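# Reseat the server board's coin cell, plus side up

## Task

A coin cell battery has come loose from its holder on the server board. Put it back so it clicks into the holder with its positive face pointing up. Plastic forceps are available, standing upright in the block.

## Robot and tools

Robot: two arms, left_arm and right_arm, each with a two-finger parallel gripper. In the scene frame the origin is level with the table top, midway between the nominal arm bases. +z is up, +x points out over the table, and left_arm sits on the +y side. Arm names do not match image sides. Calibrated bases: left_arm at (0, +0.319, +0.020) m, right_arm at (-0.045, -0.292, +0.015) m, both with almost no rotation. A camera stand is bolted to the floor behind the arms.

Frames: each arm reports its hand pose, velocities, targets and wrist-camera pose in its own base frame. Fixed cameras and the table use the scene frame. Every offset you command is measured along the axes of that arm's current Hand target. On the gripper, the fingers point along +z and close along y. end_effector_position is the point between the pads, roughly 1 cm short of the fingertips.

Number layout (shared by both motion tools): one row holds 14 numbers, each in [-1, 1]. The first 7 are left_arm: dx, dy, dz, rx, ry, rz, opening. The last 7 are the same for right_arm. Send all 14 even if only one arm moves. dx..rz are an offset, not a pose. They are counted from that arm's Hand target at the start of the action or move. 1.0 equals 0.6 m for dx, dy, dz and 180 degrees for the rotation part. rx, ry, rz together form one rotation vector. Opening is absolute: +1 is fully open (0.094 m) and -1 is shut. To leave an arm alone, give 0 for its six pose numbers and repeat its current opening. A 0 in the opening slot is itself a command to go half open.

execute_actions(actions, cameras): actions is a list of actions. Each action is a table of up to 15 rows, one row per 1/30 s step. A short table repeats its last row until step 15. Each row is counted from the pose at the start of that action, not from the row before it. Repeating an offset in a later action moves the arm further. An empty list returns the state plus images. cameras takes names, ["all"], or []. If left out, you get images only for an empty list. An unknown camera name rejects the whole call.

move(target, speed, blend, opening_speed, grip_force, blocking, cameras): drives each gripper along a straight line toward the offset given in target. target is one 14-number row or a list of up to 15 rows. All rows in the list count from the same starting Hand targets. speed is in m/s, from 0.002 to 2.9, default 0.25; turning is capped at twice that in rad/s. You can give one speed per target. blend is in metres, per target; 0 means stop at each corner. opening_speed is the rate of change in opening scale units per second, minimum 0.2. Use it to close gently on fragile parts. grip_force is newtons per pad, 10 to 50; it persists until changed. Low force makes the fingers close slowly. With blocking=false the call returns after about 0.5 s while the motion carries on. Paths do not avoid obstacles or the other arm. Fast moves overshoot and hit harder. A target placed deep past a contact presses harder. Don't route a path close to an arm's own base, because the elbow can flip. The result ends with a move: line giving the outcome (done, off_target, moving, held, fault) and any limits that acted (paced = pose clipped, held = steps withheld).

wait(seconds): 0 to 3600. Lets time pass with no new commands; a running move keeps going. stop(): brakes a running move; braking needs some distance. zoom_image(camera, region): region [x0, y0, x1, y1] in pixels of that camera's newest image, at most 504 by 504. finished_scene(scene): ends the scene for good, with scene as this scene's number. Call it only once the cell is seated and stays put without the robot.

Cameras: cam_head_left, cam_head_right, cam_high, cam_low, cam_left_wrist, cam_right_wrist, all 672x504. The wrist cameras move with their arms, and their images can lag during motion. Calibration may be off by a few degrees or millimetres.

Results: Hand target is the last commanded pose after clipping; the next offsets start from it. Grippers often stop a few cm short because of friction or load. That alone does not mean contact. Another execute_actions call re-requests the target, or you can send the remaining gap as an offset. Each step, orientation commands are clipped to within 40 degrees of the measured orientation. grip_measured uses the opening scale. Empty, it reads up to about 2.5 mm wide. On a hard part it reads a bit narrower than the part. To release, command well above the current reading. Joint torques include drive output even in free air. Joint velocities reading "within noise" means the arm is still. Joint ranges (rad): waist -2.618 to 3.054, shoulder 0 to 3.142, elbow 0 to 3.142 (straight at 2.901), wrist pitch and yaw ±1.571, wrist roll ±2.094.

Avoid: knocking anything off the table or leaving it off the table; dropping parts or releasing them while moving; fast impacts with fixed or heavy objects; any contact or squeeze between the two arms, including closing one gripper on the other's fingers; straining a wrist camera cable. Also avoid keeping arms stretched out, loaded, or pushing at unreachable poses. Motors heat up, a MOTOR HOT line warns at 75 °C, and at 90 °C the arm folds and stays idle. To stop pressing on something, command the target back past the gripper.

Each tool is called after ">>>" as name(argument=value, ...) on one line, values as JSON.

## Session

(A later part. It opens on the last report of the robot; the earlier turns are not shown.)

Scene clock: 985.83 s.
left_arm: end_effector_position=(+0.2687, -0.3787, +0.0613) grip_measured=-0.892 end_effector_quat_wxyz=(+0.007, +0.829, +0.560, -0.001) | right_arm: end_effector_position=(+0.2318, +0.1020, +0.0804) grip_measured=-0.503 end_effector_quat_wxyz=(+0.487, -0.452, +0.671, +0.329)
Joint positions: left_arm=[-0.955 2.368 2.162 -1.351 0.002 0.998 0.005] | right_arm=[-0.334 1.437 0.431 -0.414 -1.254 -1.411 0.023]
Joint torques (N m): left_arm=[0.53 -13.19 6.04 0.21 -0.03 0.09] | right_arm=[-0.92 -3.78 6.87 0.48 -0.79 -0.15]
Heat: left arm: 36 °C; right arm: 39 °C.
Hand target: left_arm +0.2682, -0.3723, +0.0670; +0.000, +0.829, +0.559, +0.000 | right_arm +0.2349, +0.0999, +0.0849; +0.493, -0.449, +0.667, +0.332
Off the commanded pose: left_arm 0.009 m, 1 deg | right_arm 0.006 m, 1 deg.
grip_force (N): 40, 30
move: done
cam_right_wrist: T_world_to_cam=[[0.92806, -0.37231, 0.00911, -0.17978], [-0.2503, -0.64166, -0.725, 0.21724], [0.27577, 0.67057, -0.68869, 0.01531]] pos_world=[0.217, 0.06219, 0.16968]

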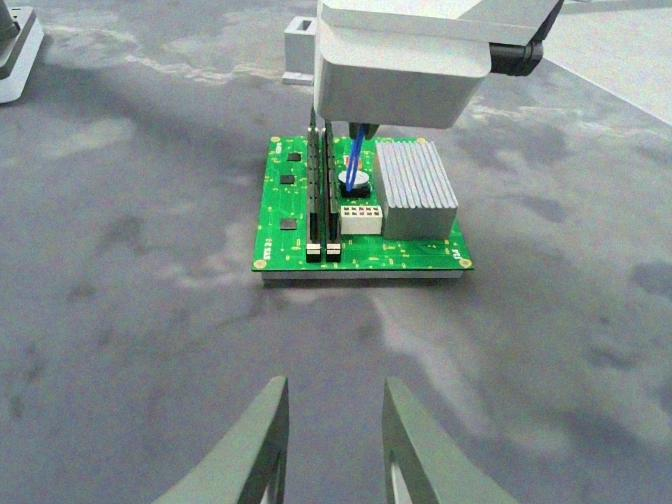

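>>> move(target=[0.0,0.007,-0.006,0,0,0,-0.95,0,0,0,0,0,0,-0.5], speed=0.05, cameras=["cam_right_wrist"])

>>> zoom_image(camera="cam_right_wrist", region=[310, 120, 430, 250])

Scene clock: 989.43 s.
left_arm: end_effector_position=(+0.2708, -0.3777, +0.0695) grip_measured=-0.892 end_effector_quat_wxyz=(+0.009, +0.829, +0.560, -0.001) | right_arm: end_effector_position=(+0.2318, +0.1020, +0.0804) grip_measured=-0.503 end_effector_quat_wxyz=(+0.487, -0.452, +0.671, +0.329)
Joint positions: left_arm=[-0.95 2.368 2.194 -1.38 0.002 1.003 0.005] | right_arm=[-0.334 1.437 0.431 -0.414 -1.254 -1.411 0.023]
Joint torques (N m): left_arm=[0.65 -11.55 7.15 0.21 0 0.1] | right_arm=[-0.91 -3.81 6.89 0.47 -0.79 -0.16]
Heat: left arm: 36 °C; right arm: 39 °C.
Hand target: left_arm +0.2721, -0.3739, +0.0706; +0.000, +0.829, +0.559, +0.000 | right_arm +0.2349, +0.0999, +0.0849; +0.493, -0.449, +0.667, +0.332
Off the commanded pose: left_arm 0.004 m, 1 deg | right_arm 0.006 m, 1 deg.
grip_force (N): 40, 30
move: done
cam_right_wrist: T_world_to_cam=[[0.92806, -0.37231, 0.00911, -0.17978], [-0.2503, -0.64166, -0.725, 0.21724], [0.27577, 0.67057, -0.68869, 0.01531]] pos_world=[0.217, 0.06219, 0.16968]

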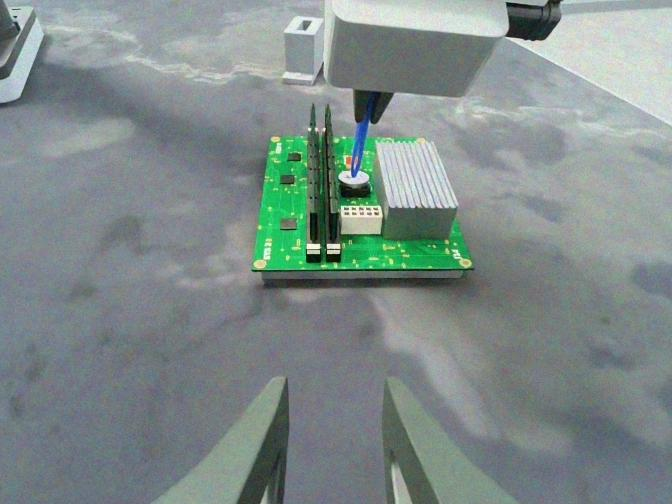

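Scaled by 3.877 from the camera's image (finer frame: 960x720).

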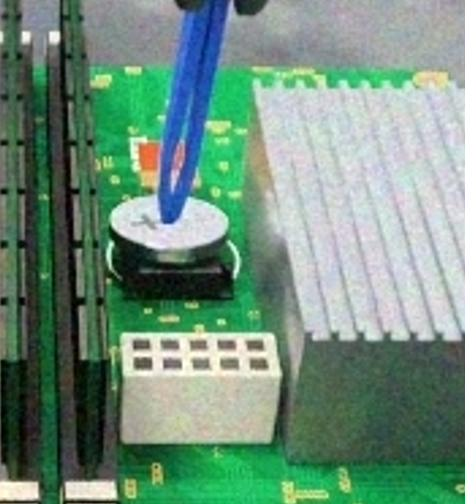

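>>> move(target=[[0.0,0,-0.055,0,0,0,-0.95,0,0,0,0,0,0,-0.5],[0.0,0,-0.055,0,0,0,-0.6,0,0,0,0,0,0,-0.5]], speed=0.1, opening_speed=0.5, grip_force=[30,30], cameras=["cam_left_wrist","cam_right_wrist"])

>>> zoom_image(camera="cam_right_wrist", region=[290, 60, 450, 250])

>>> zoom_image(camera="cam_left_wrist", region=[260, 210, 420, 370])

Scene clock: 1001.80 s.
left_arm: end_effector_position=(+0.2743, -0.3827, +0.1124) grip_measured=-0.602 end_effector_quat_wxyz=(+0.031, +0.828, +0.559, +0.000) | right_arm: end_effector_position=(+0.2318, +0.1020, +0.0804) grip_measured=-0.503 end_effector_quat_wxyz=(+0.487, -0.452, +0.671, +0.329)
Joint positions: left_arm=[-0.95 2.379 2.385 -1.515 0.002 1.003 0.019] | right_arm=[-0.334 1.437 0.431 -0.414 -1.254 -1.411 0.023]
Joint torques (N m): left_arm=[0.5 -9.28 7.04 0.07 0.02 0.09] | right_arm=[-0.9 -3.82 6.87 0.48 -0.79 -0.16]
Heat: left arm: 36 °C; right arm: 39 °C.
Hand target: left_arm +0.2721, -0.3740, +0.1035; +0.000, +0.829, +0.559, +0.000 | right_arm +0.2349, +0.0999, +0.0849; +0.493, -0.449, +0.667, +0.332
Off the commanded pose: left_arm 0.013 m, 4 deg | right_arm 0.006 m, 1 deg.
joint sent to its limit (left arm) — joint 4 (wrist pitch), lower limit. The joint targets still meet the commanded pose.
grip_force (N): 30, 30
move: off_target (left_arm); target 2's new opening was sent with left_arm's hand 0.013 m and 4 deg from that target
cam_left_wrist: T_world_to_cam=[[-0.92412, 0.37823, -0.05415, 0.40587], [0.32759, 0.85726, 0.39722, 0.23143], [0.19667, 0.34935, -0.91612, 0.26653]] pos_world=[0.24684, -0.44502, 0.17422]
cam_right_wrist: T_world_to_cam=[[0.92806, -0.37231, 0.00911, -0.17978], [-0.2503, -0.64166, -0.725, 0.21724], [0.27577, 0.67057, -0.68869, 0.01531]] pos_world=[0.217, 0.06219, 0.16968]

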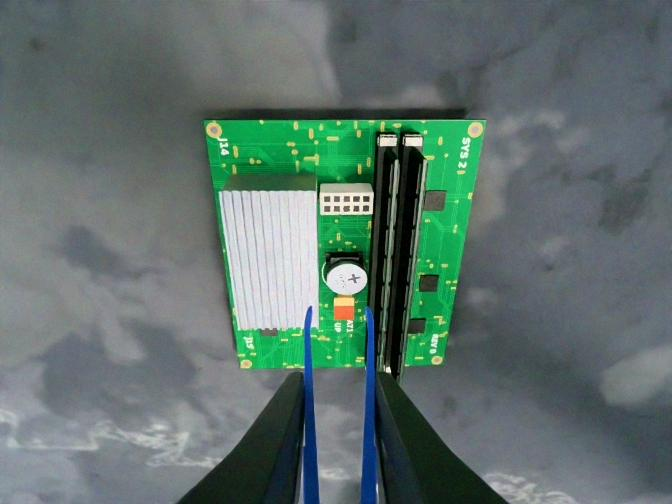

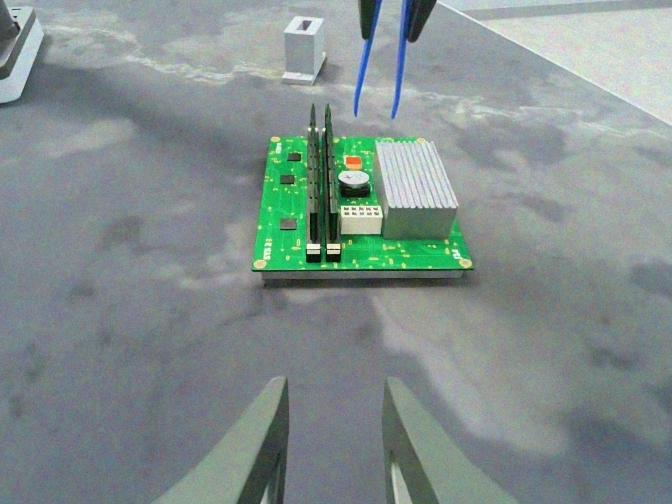

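Scaled by 2.653 from the camera's image (finer frame: 960x720).

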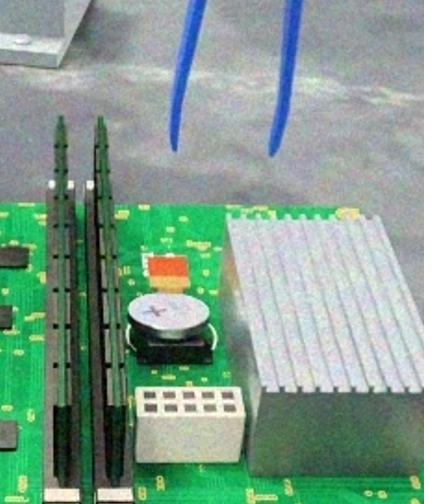

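Scaled by 3.150 from the camera's image (finer frame: 960x720).

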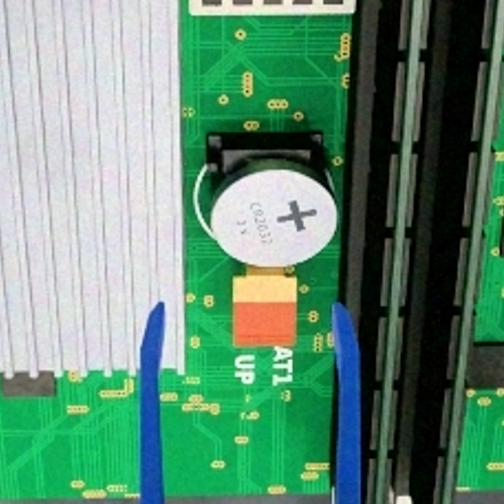

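>>> execute_actions(actions=[], cameras=["cam_left_wrist","cam_right_wrist"])

>>> zoom_image(camera="cam_left_wrist", region=[260, 210, 420, 370])

>>> zoom_image(camera="cam_right_wrist", region=[290, 60, 450, 250])

Scene clock: 1022.90 s.
left_arm: end_effector_position=(+0.2743, -0.3827, +0.1124) grip_measured=-0.602 end_effector_quat_wxyz=(+0.031, +0.828, +0.559, +0.000) | right_arm: end_effector_position=(+0.2318, +0.1020, +0.0804) grip_measured=-0.503 end_effector_quat_wxyz=(+0.487, -0.452, +0.671, +0.329)
Joint positions: left_arm=[-0.95 2.379 2.385 -1.515 0.002 1.003 0.019] | right_arm=[-0.334 1.437 0.431 -0.414 -1.254 -1.411 0.023]
Joint velocities: within noise
Joint torques (N m): left_arm=[0.49 -9.42 6.91 0.08 0.03 0.1] | right_arm=[-0.91 -3.81 6.87 0.47 -0.78 -0.15]
Heat: left arm: 36 °C; right arm: 39 °C.
Hand target: left_arm +0.2721, -0.3740, +0.1035; +0.000, +0.829, +0.559, +0.000 | right_arm +0.2349, +0.0999, +0.0849; +0.493, -0.449, +0.667, +0.332
Tool commands: left_gripper/opening=-0.6 right_gripper/opening=-0.5
Off the commanded pose: left_arm 0.013 m, 4 deg | right_arm 0.006 m, 1 deg.
grip_force (N): 30, 30
camera_calibration:
cam_left_wrist: T_world_to_cam=[[-0.92412, 0.37823, -0.05415, 0.40587], [0.32759, 0.85726, 0.39722, 0.23143], [0.19667, 0.34935, -0.91612, 0.26653]] pos_world=[0.24684, -0.44502, 0.17422]
cam_right_wrist: T_world_to_cam=[[0.92806, -0.37231, 0.00911, -0.17978], [-0.2503, -0.64166, -0.725, 0.21724], [0.27577, 0.67057, -0.68869, 0.01531]] pos_world=[0.217, 0.06219, 0.16968]
Images, in order (width x height): cam_left_wrist 672x504, cam_right_wrist 672x504.

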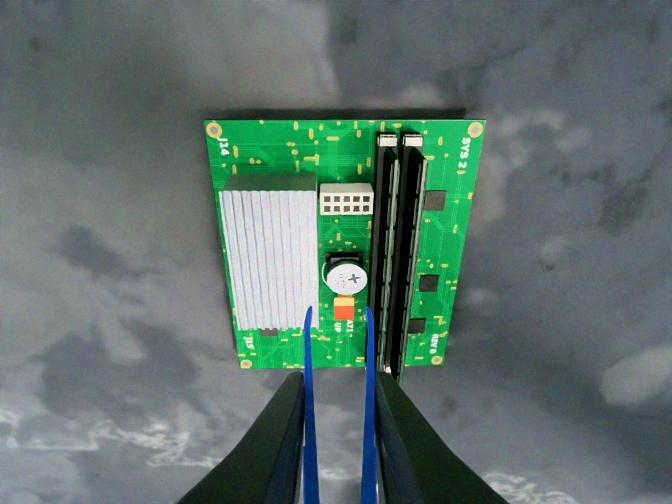

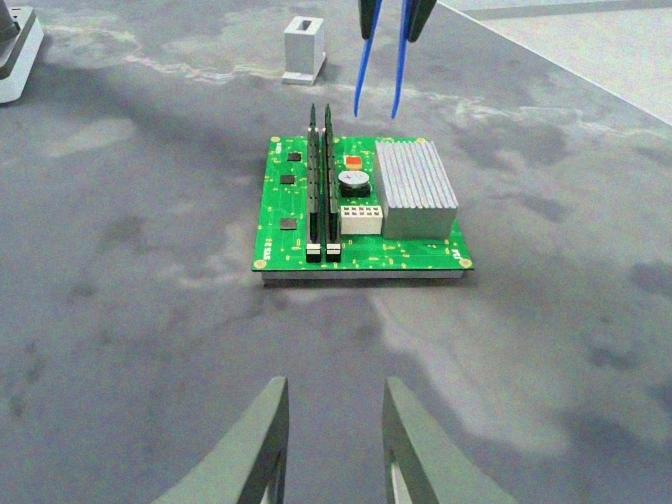

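Scaled by 3.150 from the camera's image (finer frame: 960x720).

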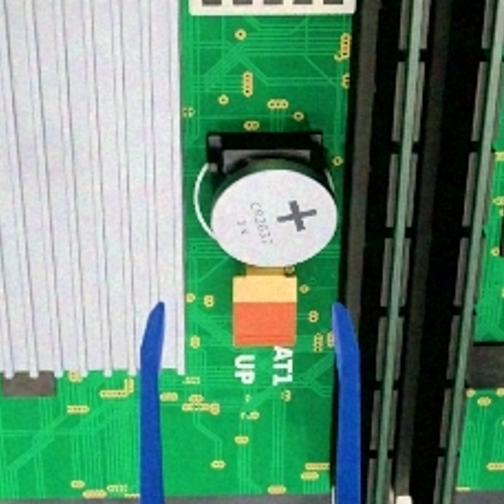

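Scaled by 2.653 from the camera's image (finer frame: 960x720).

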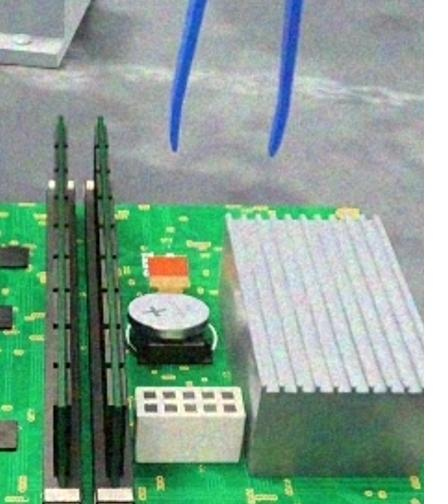

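>>> move(target=[[0,0,0.005,0,0,0,-0.95,0,0,0,0,0,0,-0.5],[0.013,0,0.045,0,0,0,-0.95,0,0,0,0,0,0,-0.5]], speed=0.08, cameras=["cam_left_wrist","cam_right_wrist"])

>>> zoom_image(camera="cam_left_wrist", region=[260, 210, 420, 370])

>>> zoom_image(camera="cam_right_wrist", region=[310, 120, 430, 250])

Scene clock: 1041.97 s.
left_arm: end_effector_position=(+0.2755, -0.3716, +0.0718) grip_measured=-0.886 end_effector_quat_wxyz=(+0.001, +0.828, +0.561, -0.001) | right_arm: end_effector_position=(+0.2318, +0.1020, +0.0804) grip_measured=-0.503 end_effector_quat_wxyz=(+0.487, -0.452, +0.671, +0.329)
Joint positions: left_arm=[-0.934 2.379 2.223 -1.413 0.002 1.017 0.005] | right_arm=[-0.334 1.437 0.431 -0.414 -1.254 -1.411 0.023]
Joint torques (N m): left_arm=[0.49 -13.78 4.41 0.33 0.03 0.08] | right_arm=[-0.92 -3.81 6.89 0.47 -0.79 -0.15]
Heat: left arm: 36 °C; right arm: 39 °C.
Hand target: left_arm +0.2751, -0.3667, +0.0765; +0.000, +0.829, +0.559, +0.000 | right_arm +0.2349, +0.0999, +0.0849; +0.493, -0.449, +0.667, +0.332
Off the commanded pose: left_arm 0.007 m, 0 deg | right_arm 0.006 m, 1 deg.
grip_force (N): 30, 30
move: done
cam_left_wrist: T_world_to_cam=[[-0.92614, 0.37716, -0.00387, 0.3971], [0.33957, 0.83822, 0.4267, 0.22523], [0.16418, 0.39387, -0.90438, 0.24988]] pos_world=[0.25027, -0.43698, 0.13142]
cam_right_wrist: T_world_to_cam=[[0.92806, -0.37231, 0.00911, -0.17978], [-0.2503, -0.64166, -0.725, 0.21724], [0.27577, 0.67057, -0.68869, 0.01531]] pos_world=[0.217, 0.06219, 0.16968]

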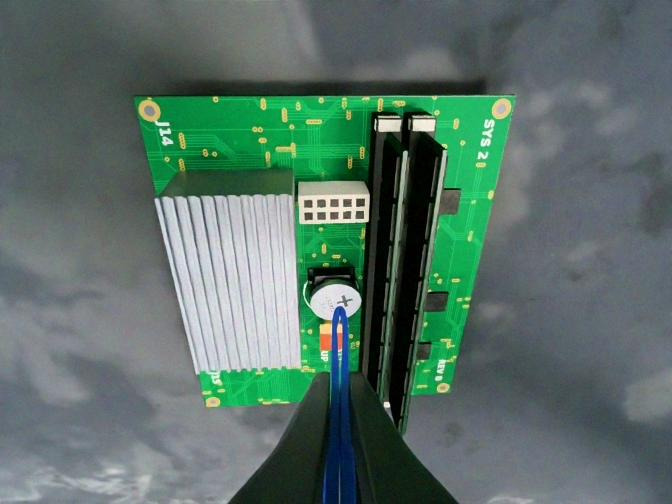

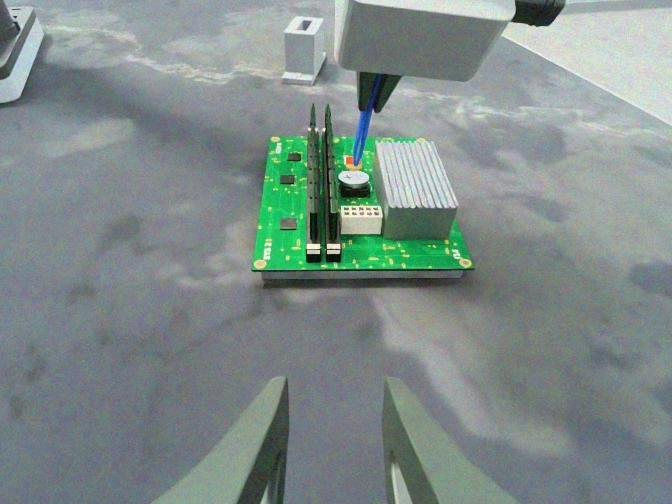

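Scaled by 3.150 from the camera's image (finer frame: 960x720).

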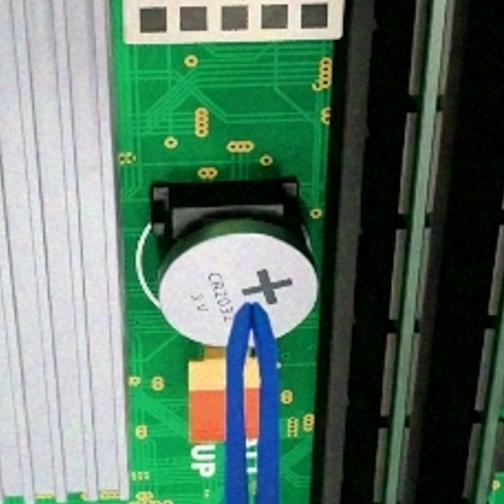

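Scaled by 3.877 from the camera's image (finer frame: 960x720).

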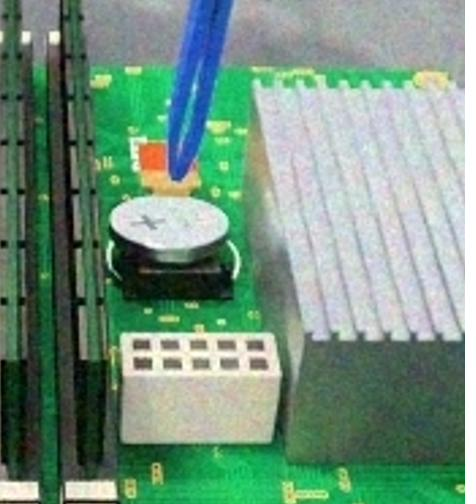

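>>> move(target=[-0.0135,0,0.003,0,0,0,-0.95,0,0,0,0,0,0,-0.5], speed=0.06, cameras=["cam_left_wrist","cam_right_wrist"])

>>> zoom_image(camera="cam_left_wrist", region=[260, 210, 420, 370])

>>> zoom_image(camera="cam_right_wrist", region=[310, 120, 430, 250])

Scene clock: 1050.87 s.
left_arm: end_effector_position=(+0.2743, -0.3726, +0.0718) grip_measured=-0.886 end_effector_quat_wxyz=(+0.002, +0.829, +0.559, -0.001) | right_arm: end_effector_position=(+0.2318, +0.1020, +0.0804) grip_measured=-0.503 end_effector_quat_wxyz=(+0.487, -0.452, +0.671, +0.329)
Joint positions: left_arm=[-0.938 2.379 2.223 -1.412 0.002 1.017 0.005] | right_arm=[-0.334 1.437 0.431 -0.414 -1.254 -1.411 0.023]
Joint torques (N m): left_arm=[-0.53 -11.84 6.93 0.25 -0.03 -0.02] | right_arm=[-0.91 -3.82 6.86 0.47 -0.79 -0.15]
Heat: left arm: 36 °C; right arm: 39 °C.
Hand target: left_arm +0.2719, -0.3742, +0.0747; +0.000, +0.829, +0.559, +0.000 | right_arm +0.2349, +0.0999, +0.0849; +0.493, -0.449, +0.667, +0.332
Off the commanded pose: left_arm 0.004 m, 0 deg | right_arm 0.006 m, 1 deg.
grip_force (N): 30, 30
move: done
cam_left_wrist: T_world_to_cam=[[-0.92483, 0.38035, -0.00422, 0.39727], [0.34235, 0.83717, 0.42654, 0.22528], [0.16576, 0.39304, -0.90446, 0.24981]] pos_world=[0.24888, -0.43788, 0.13152]
cam_right_wrist: T_world_to_cam=[[0.92806, -0.37231, 0.00911, -0.17978], [-0.2503, -0.64166, -0.725, 0.21724], [0.27577, 0.67057, -0.68869, 0.01531]] pos_world=[0.217, 0.06219, 0.16968]

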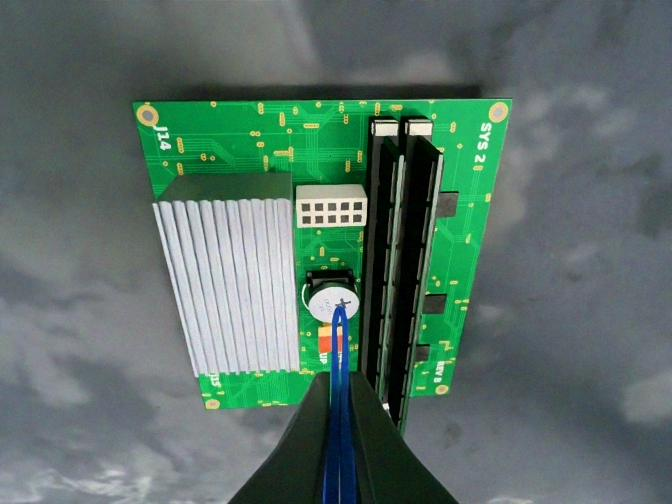

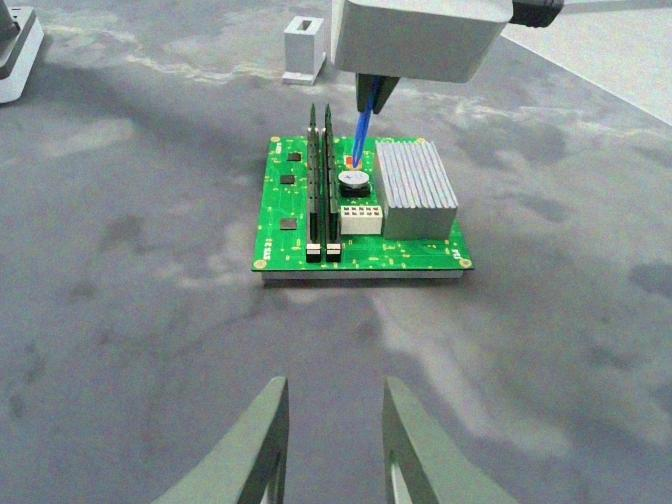

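Scaled by 3.150 from the camera's image (finer frame: 960x720).

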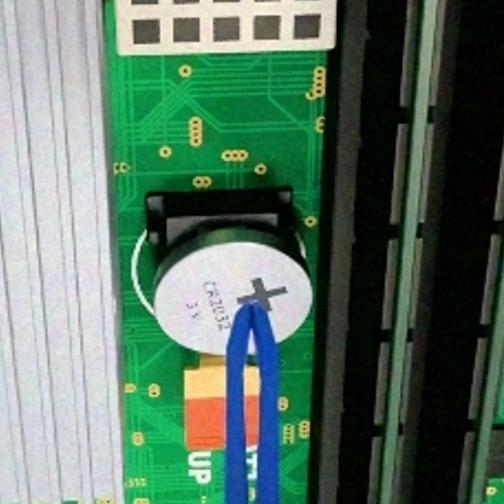

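Scaled by 3.877 from the camera's image (finer frame: 960x720).

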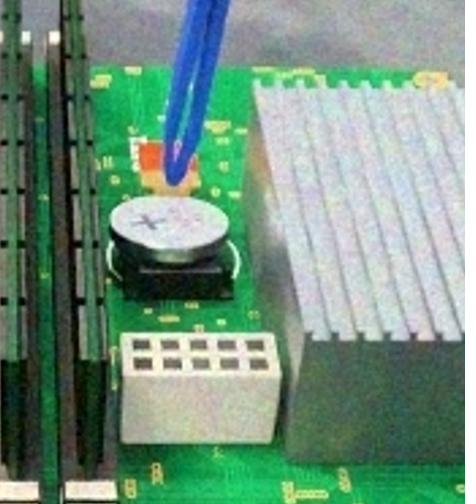

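>>> move(target=[-0.012,0,0.001,0,0,0,-0.95,0,0,0,0,0,0,-0.5], speed=0.06, cameras=["cam_left_wrist","cam_right_wrist"])

>>> zoom_image(camera="cam_left_wrist", region=[260, 210, 420, 370])

>>> zoom_image(camera="cam_right_wrist", region=[310, 120, 430, 250])

Scene clock: 1054.37 s.
left_arm: end_effector_position=(+0.2725, -0.3824, +0.0801) grip_measured=-0.886 end_effector_quat_wxyz=(+0.017, +0.830, +0.558, +0.000) | right_arm: end_effector_position=(+0.2318, +0.1020, +0.0804) grip_measured=-0.503 end_effector_quat_wxyz=(+0.487, -0.452, +0.671, +0.329)
Joint positions: left_arm=[-0.953 2.379 2.256 -1.414 0.001 1.004 0.005] | right_arm=[-0.334 1.437 0.431 -0.414 -1.254 -1.411 0.023]
Joint torques (N m): left_arm=[-0.12 -10.25 7.47 0.24 -0.05 0.01] | right_arm=[-0.91 -3.79 6.86 0.47 -0.79 -0.15]
Heat: left arm: 36 °C; right arm: 39 °C.
Hand target: left_arm +0.2693, -0.3808, +0.0741; +0.000, +0.829, +0.559, +0.000 | right_arm +0.2349, +0.0999, +0.0849; +0.493, -0.449, +0.667, +0.332
Off the commanded pose: left_arm 0.007 m, 2 deg | right_arm 0.006 m, 1 deg.
grip_force (N): 30, 30
move: done
cam_left_wrist: T_world_to_cam=[[-0.92337, 0.38273, -0.03026, 0.40185], [0.33736, 0.84647, 0.41191, 0.23671], [0.18326, 0.37013, -0.91072, 0.24839]] pos_world=[0.24567, -0.44611, 0.14087]
cam_right_wrist: T_world_to_cam=[[0.92806, -0.37231, 0.00911, -0.17978], [-0.2503, -0.64166, -0.725, 0.21724], [0.27577, 0.67057, -0.68869, 0.01531]] pos_world=[0.217, 0.06219, 0.16968]

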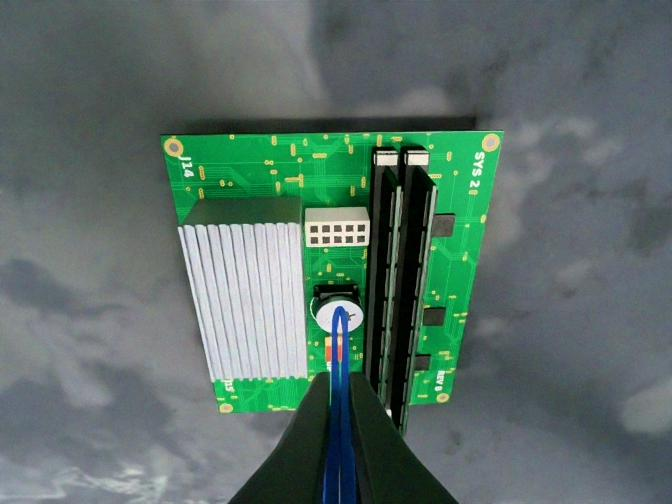

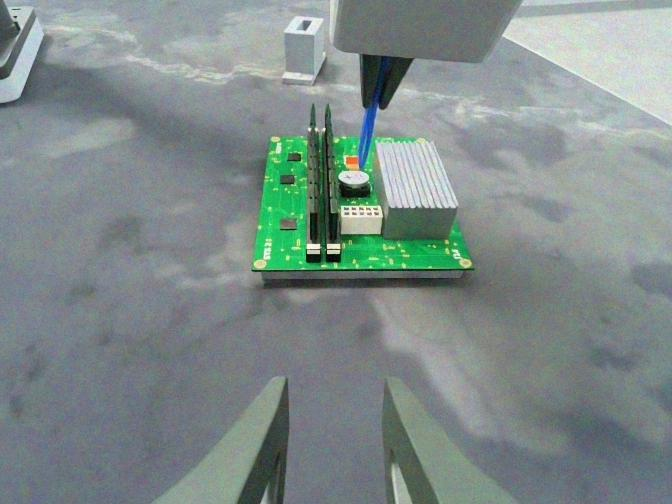

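Scaled by 3.150 from the camera's image (finer frame: 960x720).

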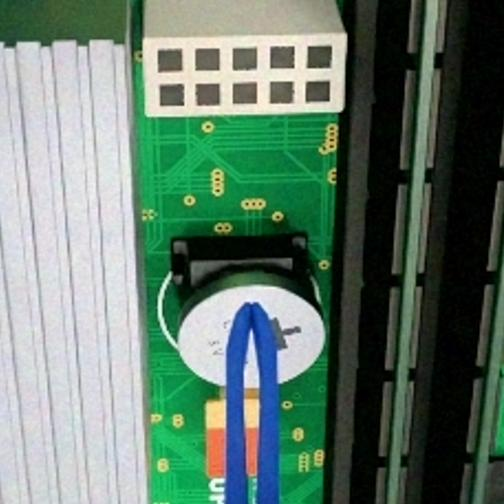

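Scaled by 3.877 from the camera's image (finer frame: 960x720).

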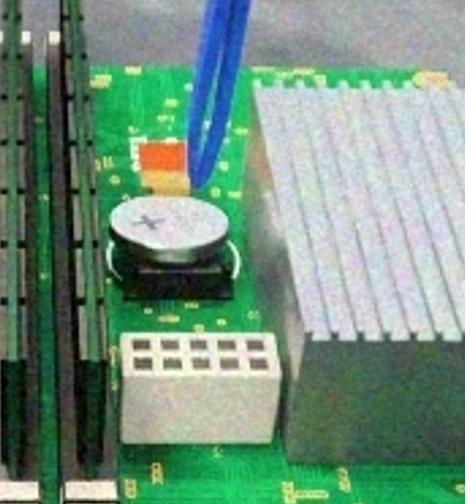

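>>> move(target=[0.0,-0.003,0.0135,0,0,0,-0.95,0,0,0,0,0,0,-0.5], speed=0.06)

Scene clock: 1059.70 s.
left_arm: end_effector_position=(+0.2730, -0.3831, +0.0762) grip_measured=-0.886 end_effector_quat_wxyz=(+0.018, +0.829, +0.559, +0.000) | right_arm: end_effector_position=(+0.2318, +0.1020, +0.0804) grip_measured=-0.503 end_effector_quat_wxyz=(+0.487, -0.452, +0.671, +0.329)
Joint positions: left_arm=[-0.953 2.379 2.24 -1.397 0.001 1.001 0.005] | right_arm=[-0.334 1.437 0.431 -0.414 -1.254 -1.411 0.023]
Joint torques (N m): left_arm=[-0.59 -11.1 4.56 0.4 -0.07 -0.07] | right_arm=[-0.9 -3.81 6.89 0.47 -0.79 -0.16]
Heat: left arm: 36 °C; right arm: 39 °C.
Hand target: left_arm +0.2677, -0.3802, +0.0661; +0.000, +0.829, +0.559, +0.000 | right_arm +0.2349, +0.0999, +0.0849; +0.493, -0.449, +0.667, +0.332
Off the commanded pose: left_arm 0.012 m, 2 deg | right_arm 0.006 m, 1 deg.
grip_force (N): 30, 30
move: off_target (left_arm)

>>> move(target=[0.0,0,0.012,0,0,0,-0.95,0,0,0,0,0,0,-0.5], speed=0.05, cameras=["cam_left_wrist","cam_right_wrist"])

>>> zoom_image(camera="cam_left_wrist", region=[260, 210, 420, 370])

>>> zoom_image(camera="cam_right_wrist", region=[310, 120, 430, 250])

Scene clock: 1063.37 s.
left_arm: end_effector_position=(+0.2730, -0.3831, +0.0677) grip_measured=-0.886 end_effector_quat_wxyz=(+0.016, +0.829, +0.559, +0.000) | right_arm: end_effector_position=(+0.2318, +0.1020, +0.0804) grip_measured=-0.503 end_effector_quat_wxyz=(+0.487, -0.452, +0.671, +0.329)
Joint positions: left_arm=[-0.953 2.379 2.207 -1.366 0.001 1.001 0.005] | right_arm=[-0.334 1.437 0.431 -0.414 -1.254 -1.411 0.023]
Joint torques (N m): left_arm=[-0.4 -11.41 4.77 0.38 0.02 -0.02] | right_arm=[-0.92 -3.79 6.89 0.47 -0.78 -0.16]
Heat: left arm: 36 °C; right arm: 39 °C.
Hand target: left_arm +0.2677, -0.3802, +0.0588; +0.000, +0.829, +0.559, +0.000 | right_arm +0.2349, +0.0999, +0.0849; +0.493, -0.449, +0.667, +0.332
Off the commanded pose: left_arm 0.011 m, 2 deg | right_arm 0.006 m, 1 deg.
grip_force (N): 30, 30
move: off_target (left_arm)
cam_left_wrist: T_world_to_cam=[[-0.92439, 0.38033, -0.02918, 0.40154], [0.33546, 0.84698, 0.41242, 0.24285], [0.18157, 0.37145, -0.91053, 0.23822]] pos_world=[0.24646, -0.4469, 0.12847]
cam_right_wrist: T_world_to_cam=[[0.92806, -0.37231, 0.00911, -0.17978], [-0.2503, -0.64166, -0.725, 0.21724], [0.27577, 0.67057, -0.68869, 0.01531]] pos_world=[0.217, 0.06219, 0.16968]

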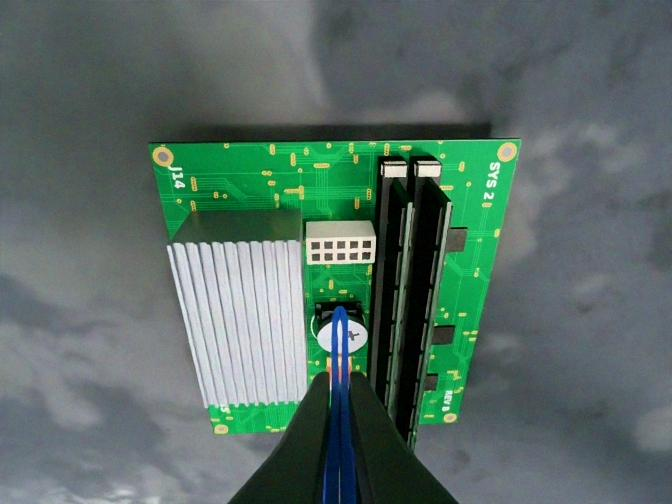

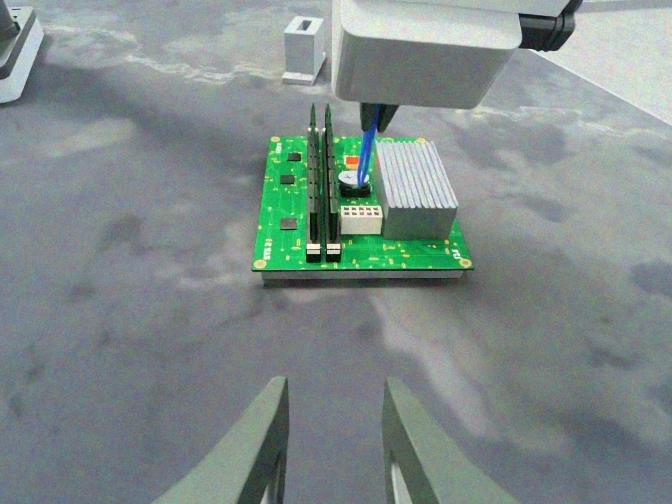

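Scaled by 3.150 from the camera's image (finer frame: 960x720).

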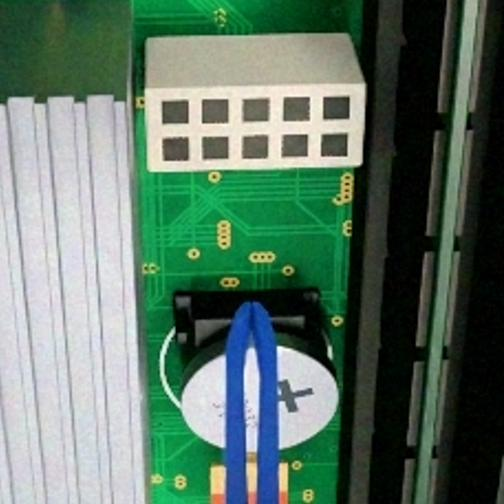

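Scaled by 3.877 from the camera's image (finer frame: 960x720).

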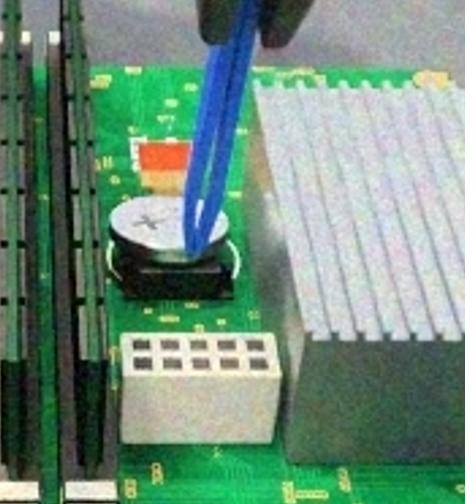

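>>> move(target=[0.010,-0.006,0,0,0,0,-0.95,0,0,0,0,0,0,-0.5], speed=0.05, cameras=["cam_left_wrist","cam_right_wrist"])

>>> zoom_image(camera="cam_left_wrist", region=[260, 210, 420, 370])

>>> zoom_image(camera="cam_right_wrist", region=[310, 120, 430, 250])

Scene clock: 1071.60 s.
left_arm: end_effector_position=(+0.2676, -0.3754, +0.0523) grip_measured=-0.886 end_effector_quat_wxyz=(-0.004, +0.829, +0.559, +0.000) | right_arm: end_effector_position=(+0.2318, +0.1020, +0.0804) grip_measured=-0.503 end_effector_quat_wxyz=(+0.487, -0.452, +0.671, +0.329)
Joint positions: left_arm=[-0.953 2.379 2.146 -1.345 0 1.001 0.005] | right_arm=[-0.334 1.437 0.431 -0.414 -1.254 -1.411 0.023]
Joint torques (N m): left_arm=[0.29 -13.97 4.6 0.34 0.02 0.04] | right_arm=[-0.91 -3.81 6.89 0.48 -0.79 -0.16]
Heat: left arm: 35 °C; right arm: 39 °C.
Hand target: left_arm +0.2666, -0.3733, +0.0588; +0.000, +0.829, +0.559, +0.000 | right_arm +0.2349, +0.0999, +0.0849; +0.493, -0.449, +0.667, +0.332
Off the commanded pose: left_arm 0.007 m, 0 deg | right_arm 0.006 m, 1 deg.
grip_force (N): 30, 30
move: done
cam_left_wrist: T_world_to_cam=[[-0.92469, 0.38071, 0.00389, 0.3917], [0.34484, 0.83316, 0.43235, 0.23571], [0.16136, 0.40113, -0.9017, 0.23841]] pos_world=[0.24245, -0.44114, 0.11154]
cam_right_wrist: T_world_to_cam=[[0.92806, -0.37231, 0.00911, -0.17978], [-0.2503, -0.64166, -0.725, 0.21724], [0.27577, 0.67057, -0.68869, 0.01531]] pos_world=[0.217, 0.06219, 0.16968]

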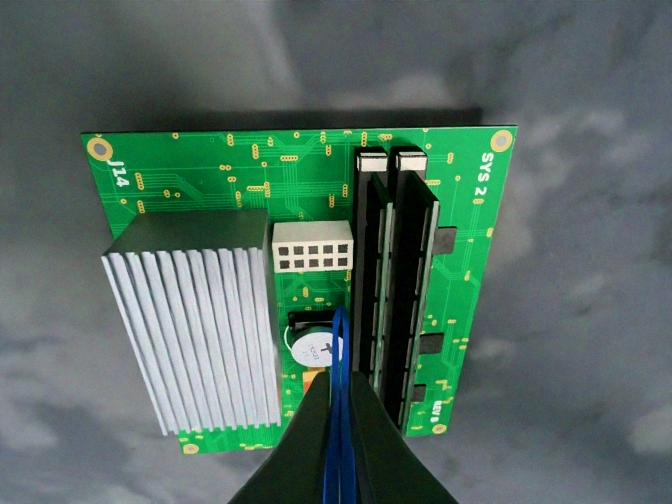

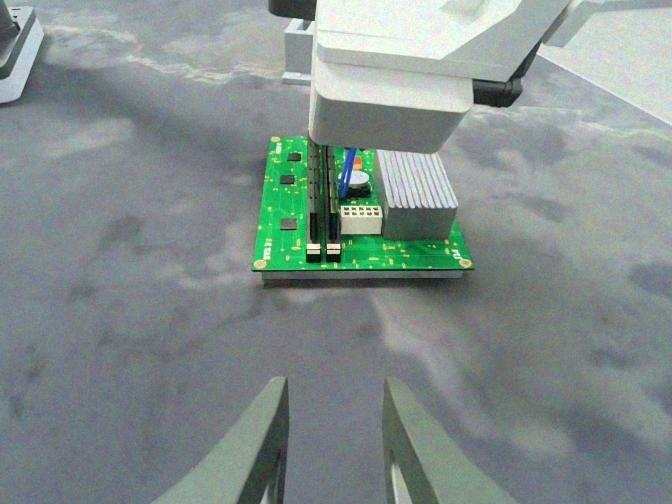

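Scaled by 3.150 from the camera's image (finer frame: 960x720).

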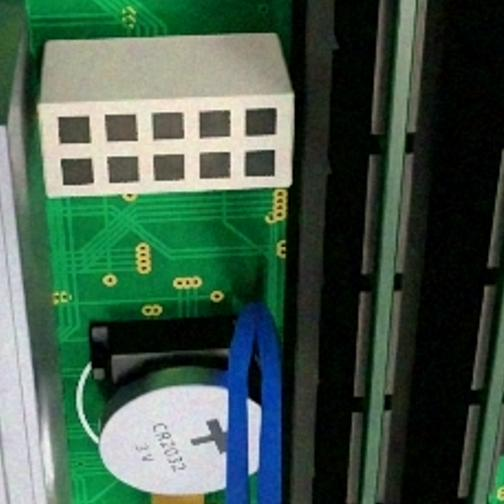

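Scaled by 3.877 from the camera's image (finer frame: 960x720).

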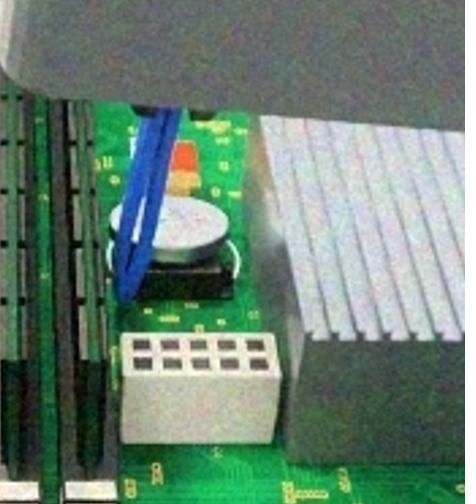

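>>> move(target=[0,0.004,-0.035,0,0,0,-0.95,0,0,0,0,0,0,-0.5], speed=0.06, cameras=["cam_left_wrist","cam_right_wrist"])

>>> zoom_image(camera="cam_left_wrist", region=[260, 210, 420, 370])

>>> zoom_image(camera="cam_right_wrist", region=[310, 120, 430, 250])

Scene clock: 1076.40 s.
left_arm: end_effector_position=(+0.2685, -0.3766, +0.0717) grip_measured=-0.886 end_effector_quat_wxyz=(+0.001, +0.829, +0.559, +0.000) | right_arm: end_effector_position=(+0.2318, +0.1020, +0.0804) grip_measured=-0.503 end_effector_quat_wxyz=(+0.487, -0.452, +0.671, +0.329)
Joint positions: left_arm=[-0.953 2.379 2.223 -1.413 0 1.001 0.005] | right_arm=[-0.334 1.437 0.431 -0.414 -1.254 -1.411 0.023]
Joint torques (N m): left_arm=[0.36 -12.86 7.19 0.19 -0.01 -0.01] | right_arm=[-0.92 -3.77 6.89 0.47 -0.79 -0.15]
Heat: left arm: 36 °C; right arm: 39 °C.
Hand target: left_arm +0.2688, -0.3742, +0.0798; +0.000, +0.829, +0.559, +0.000 | right_arm +0.2349, +0.0999, +0.0849; +0.493, -0.449, +0.667, +0.332
Off the commanded pose: left_arm 0.008 m, 0 deg | right_arm 0.006 m, 1 deg.
grip_force (N): 30, 30
move: done
cam_left_wrist: T_world_to_cam=[[-0.9247, 0.38067, -0.0041, 0.39343], [0.34246, 0.8365, 0.42776, 0.23025], [0.16627, 0.39415, -0.90388, 0.25247]] pos_world=[0.24298, -0.44188, 0.13132]
cam_right_wrist: T_world_to_cam=[[0.92806, -0.37231, 0.00911, -0.17978], [-0.2503, -0.64166, -0.725, 0.21724], [0.27577, 0.67057, -0.68869, 0.01531]] pos_world=[0.217, 0.06219, 0.16968]

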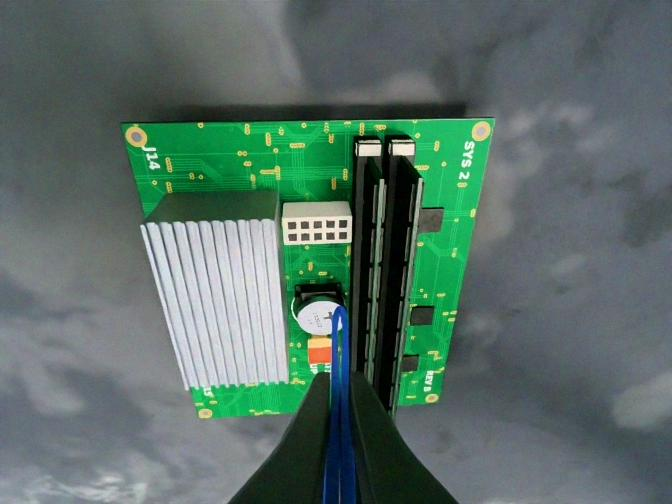

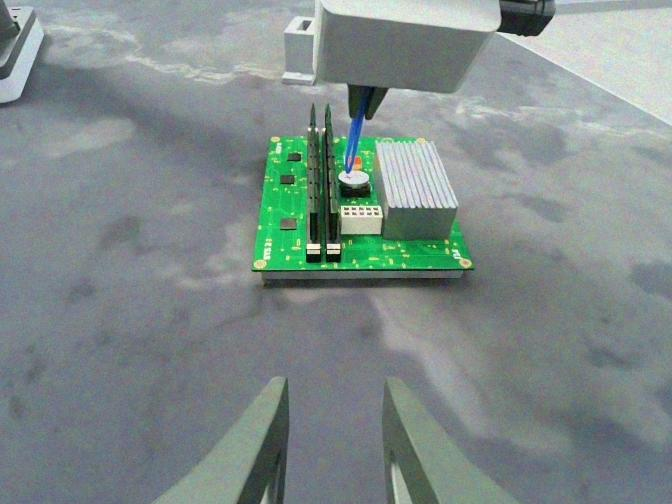

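Scaled by 3.150 from the camera's image (finer frame: 960x720).

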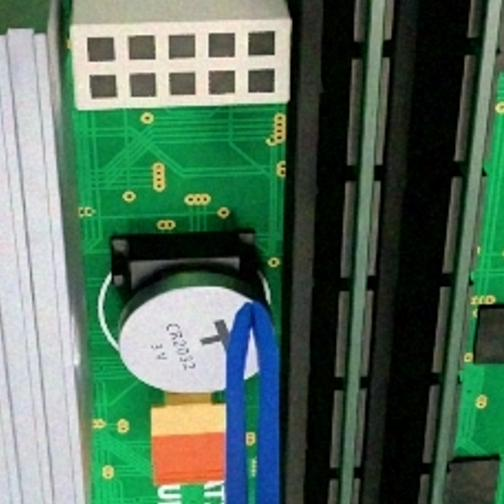

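Scaled by 3.877 from the camera's image (finer frame: 960x720).

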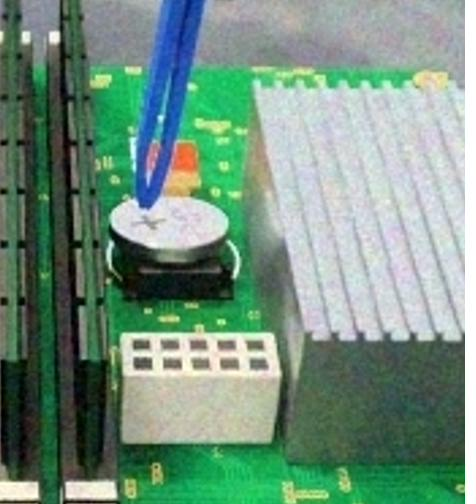

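>>> move(target=[-0.012,0.008,0.006,0,0,0,-0.95,0,0,0,0,0,0,-0.5], speed=0.06, cameras=["cam_left_wrist","cam_right_wrist"])

>>> zoom_image(camera="cam_left_wrist", region=[260, 210, 420, 370])

>>> zoom_image(camera="cam_right_wrist", region=[310, 120, 430, 250])

Scene clock: 1081.93 s.
left_arm: end_effector_position=(+0.2741, -0.3845, +0.0845) grip_measured=-0.886 end_effector_quat_wxyz=(+0.020, +0.829, +0.559, +0.000) | right_arm: end_effector_position=(+0.2318, +0.1020, +0.0804) grip_measured=-0.503 end_effector_quat_wxyz=(+0.487, -0.452, +0.671, +0.329)
Joint positions: left_arm=[-0.953 2.39 2.294 -1.435 0 1.001 0.005] | right_arm=[-0.334 1.437 0.431 -0.414 -1.254 -1.411 0.023]
Joint torques (N m): left_arm=[-0.28 -9.57 7.25 0.26 0 0.04] | right_arm=[-0.92 -3.79 6.87 0.47 -0.79 -0.15]
Heat: left arm: 36 °C; right arm: 39 °C.
Hand target: left_arm +0.2706, -0.3827, +0.0763; +0.000, +0.829, +0.559, +0.000 | right_arm +0.2349, +0.0999, +0.0849; +0.493, -0.449, +0.667, +0.332
Off the commanded pose: left_arm 0.009 m, 2 deg | right_arm 0.006 m, 1 deg.
grip_force (N): 30, 30
move: done
cam_left_wrist: T_world_to_cam=[[-0.92427, 0.38008, -0.03544, 0.404], [0.33348, 0.84914, 0.40958, 0.23839], [0.18577, 0.36675, -0.91158, 0.25097]] pos_world=[0.24728, -0.44803, 0.14546]
cam_right_wrist: T_world_to_cam=[[0.92806, -0.37231, 0.00911, -0.17978], [-0.2503, -0.64166, -0.725, 0.21724], [0.27577, 0.67057, -0.68869, 0.01531]] pos_world=[0.217, 0.06219, 0.16968]

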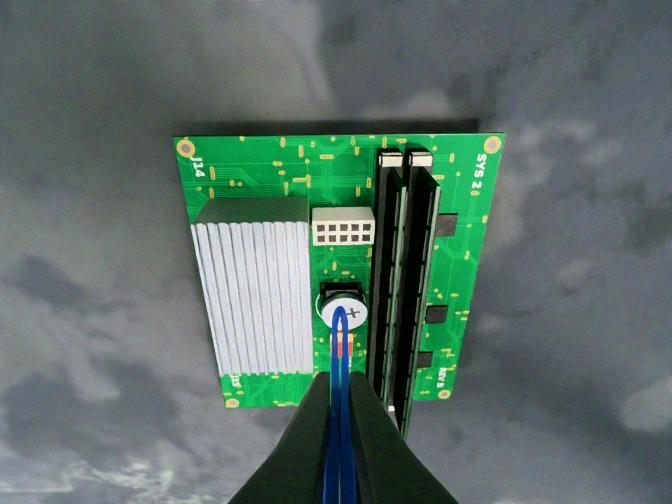

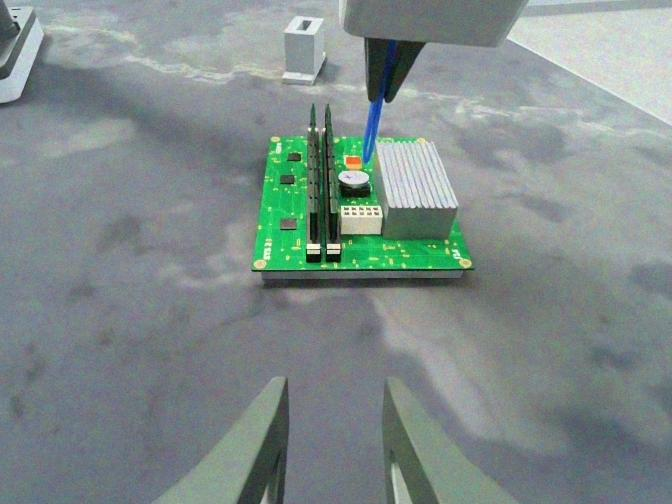

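Scaled by 3.150 from the camera's image (finer frame: 960x720).

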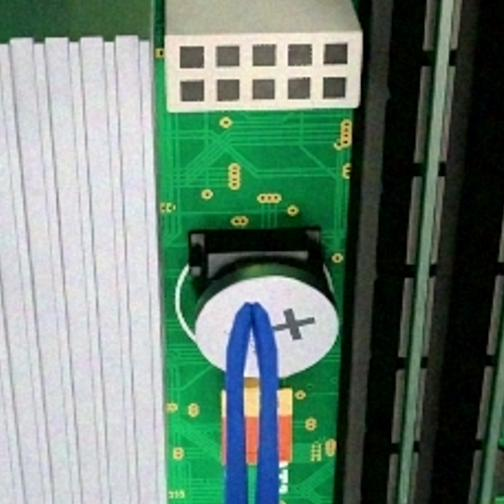

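Scaled by 3.877 from the camera's image (finer frame: 960x720).

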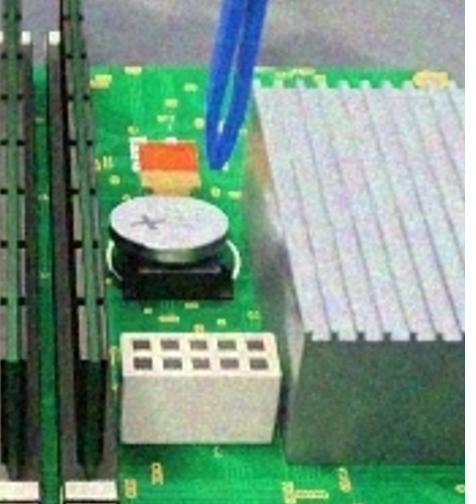

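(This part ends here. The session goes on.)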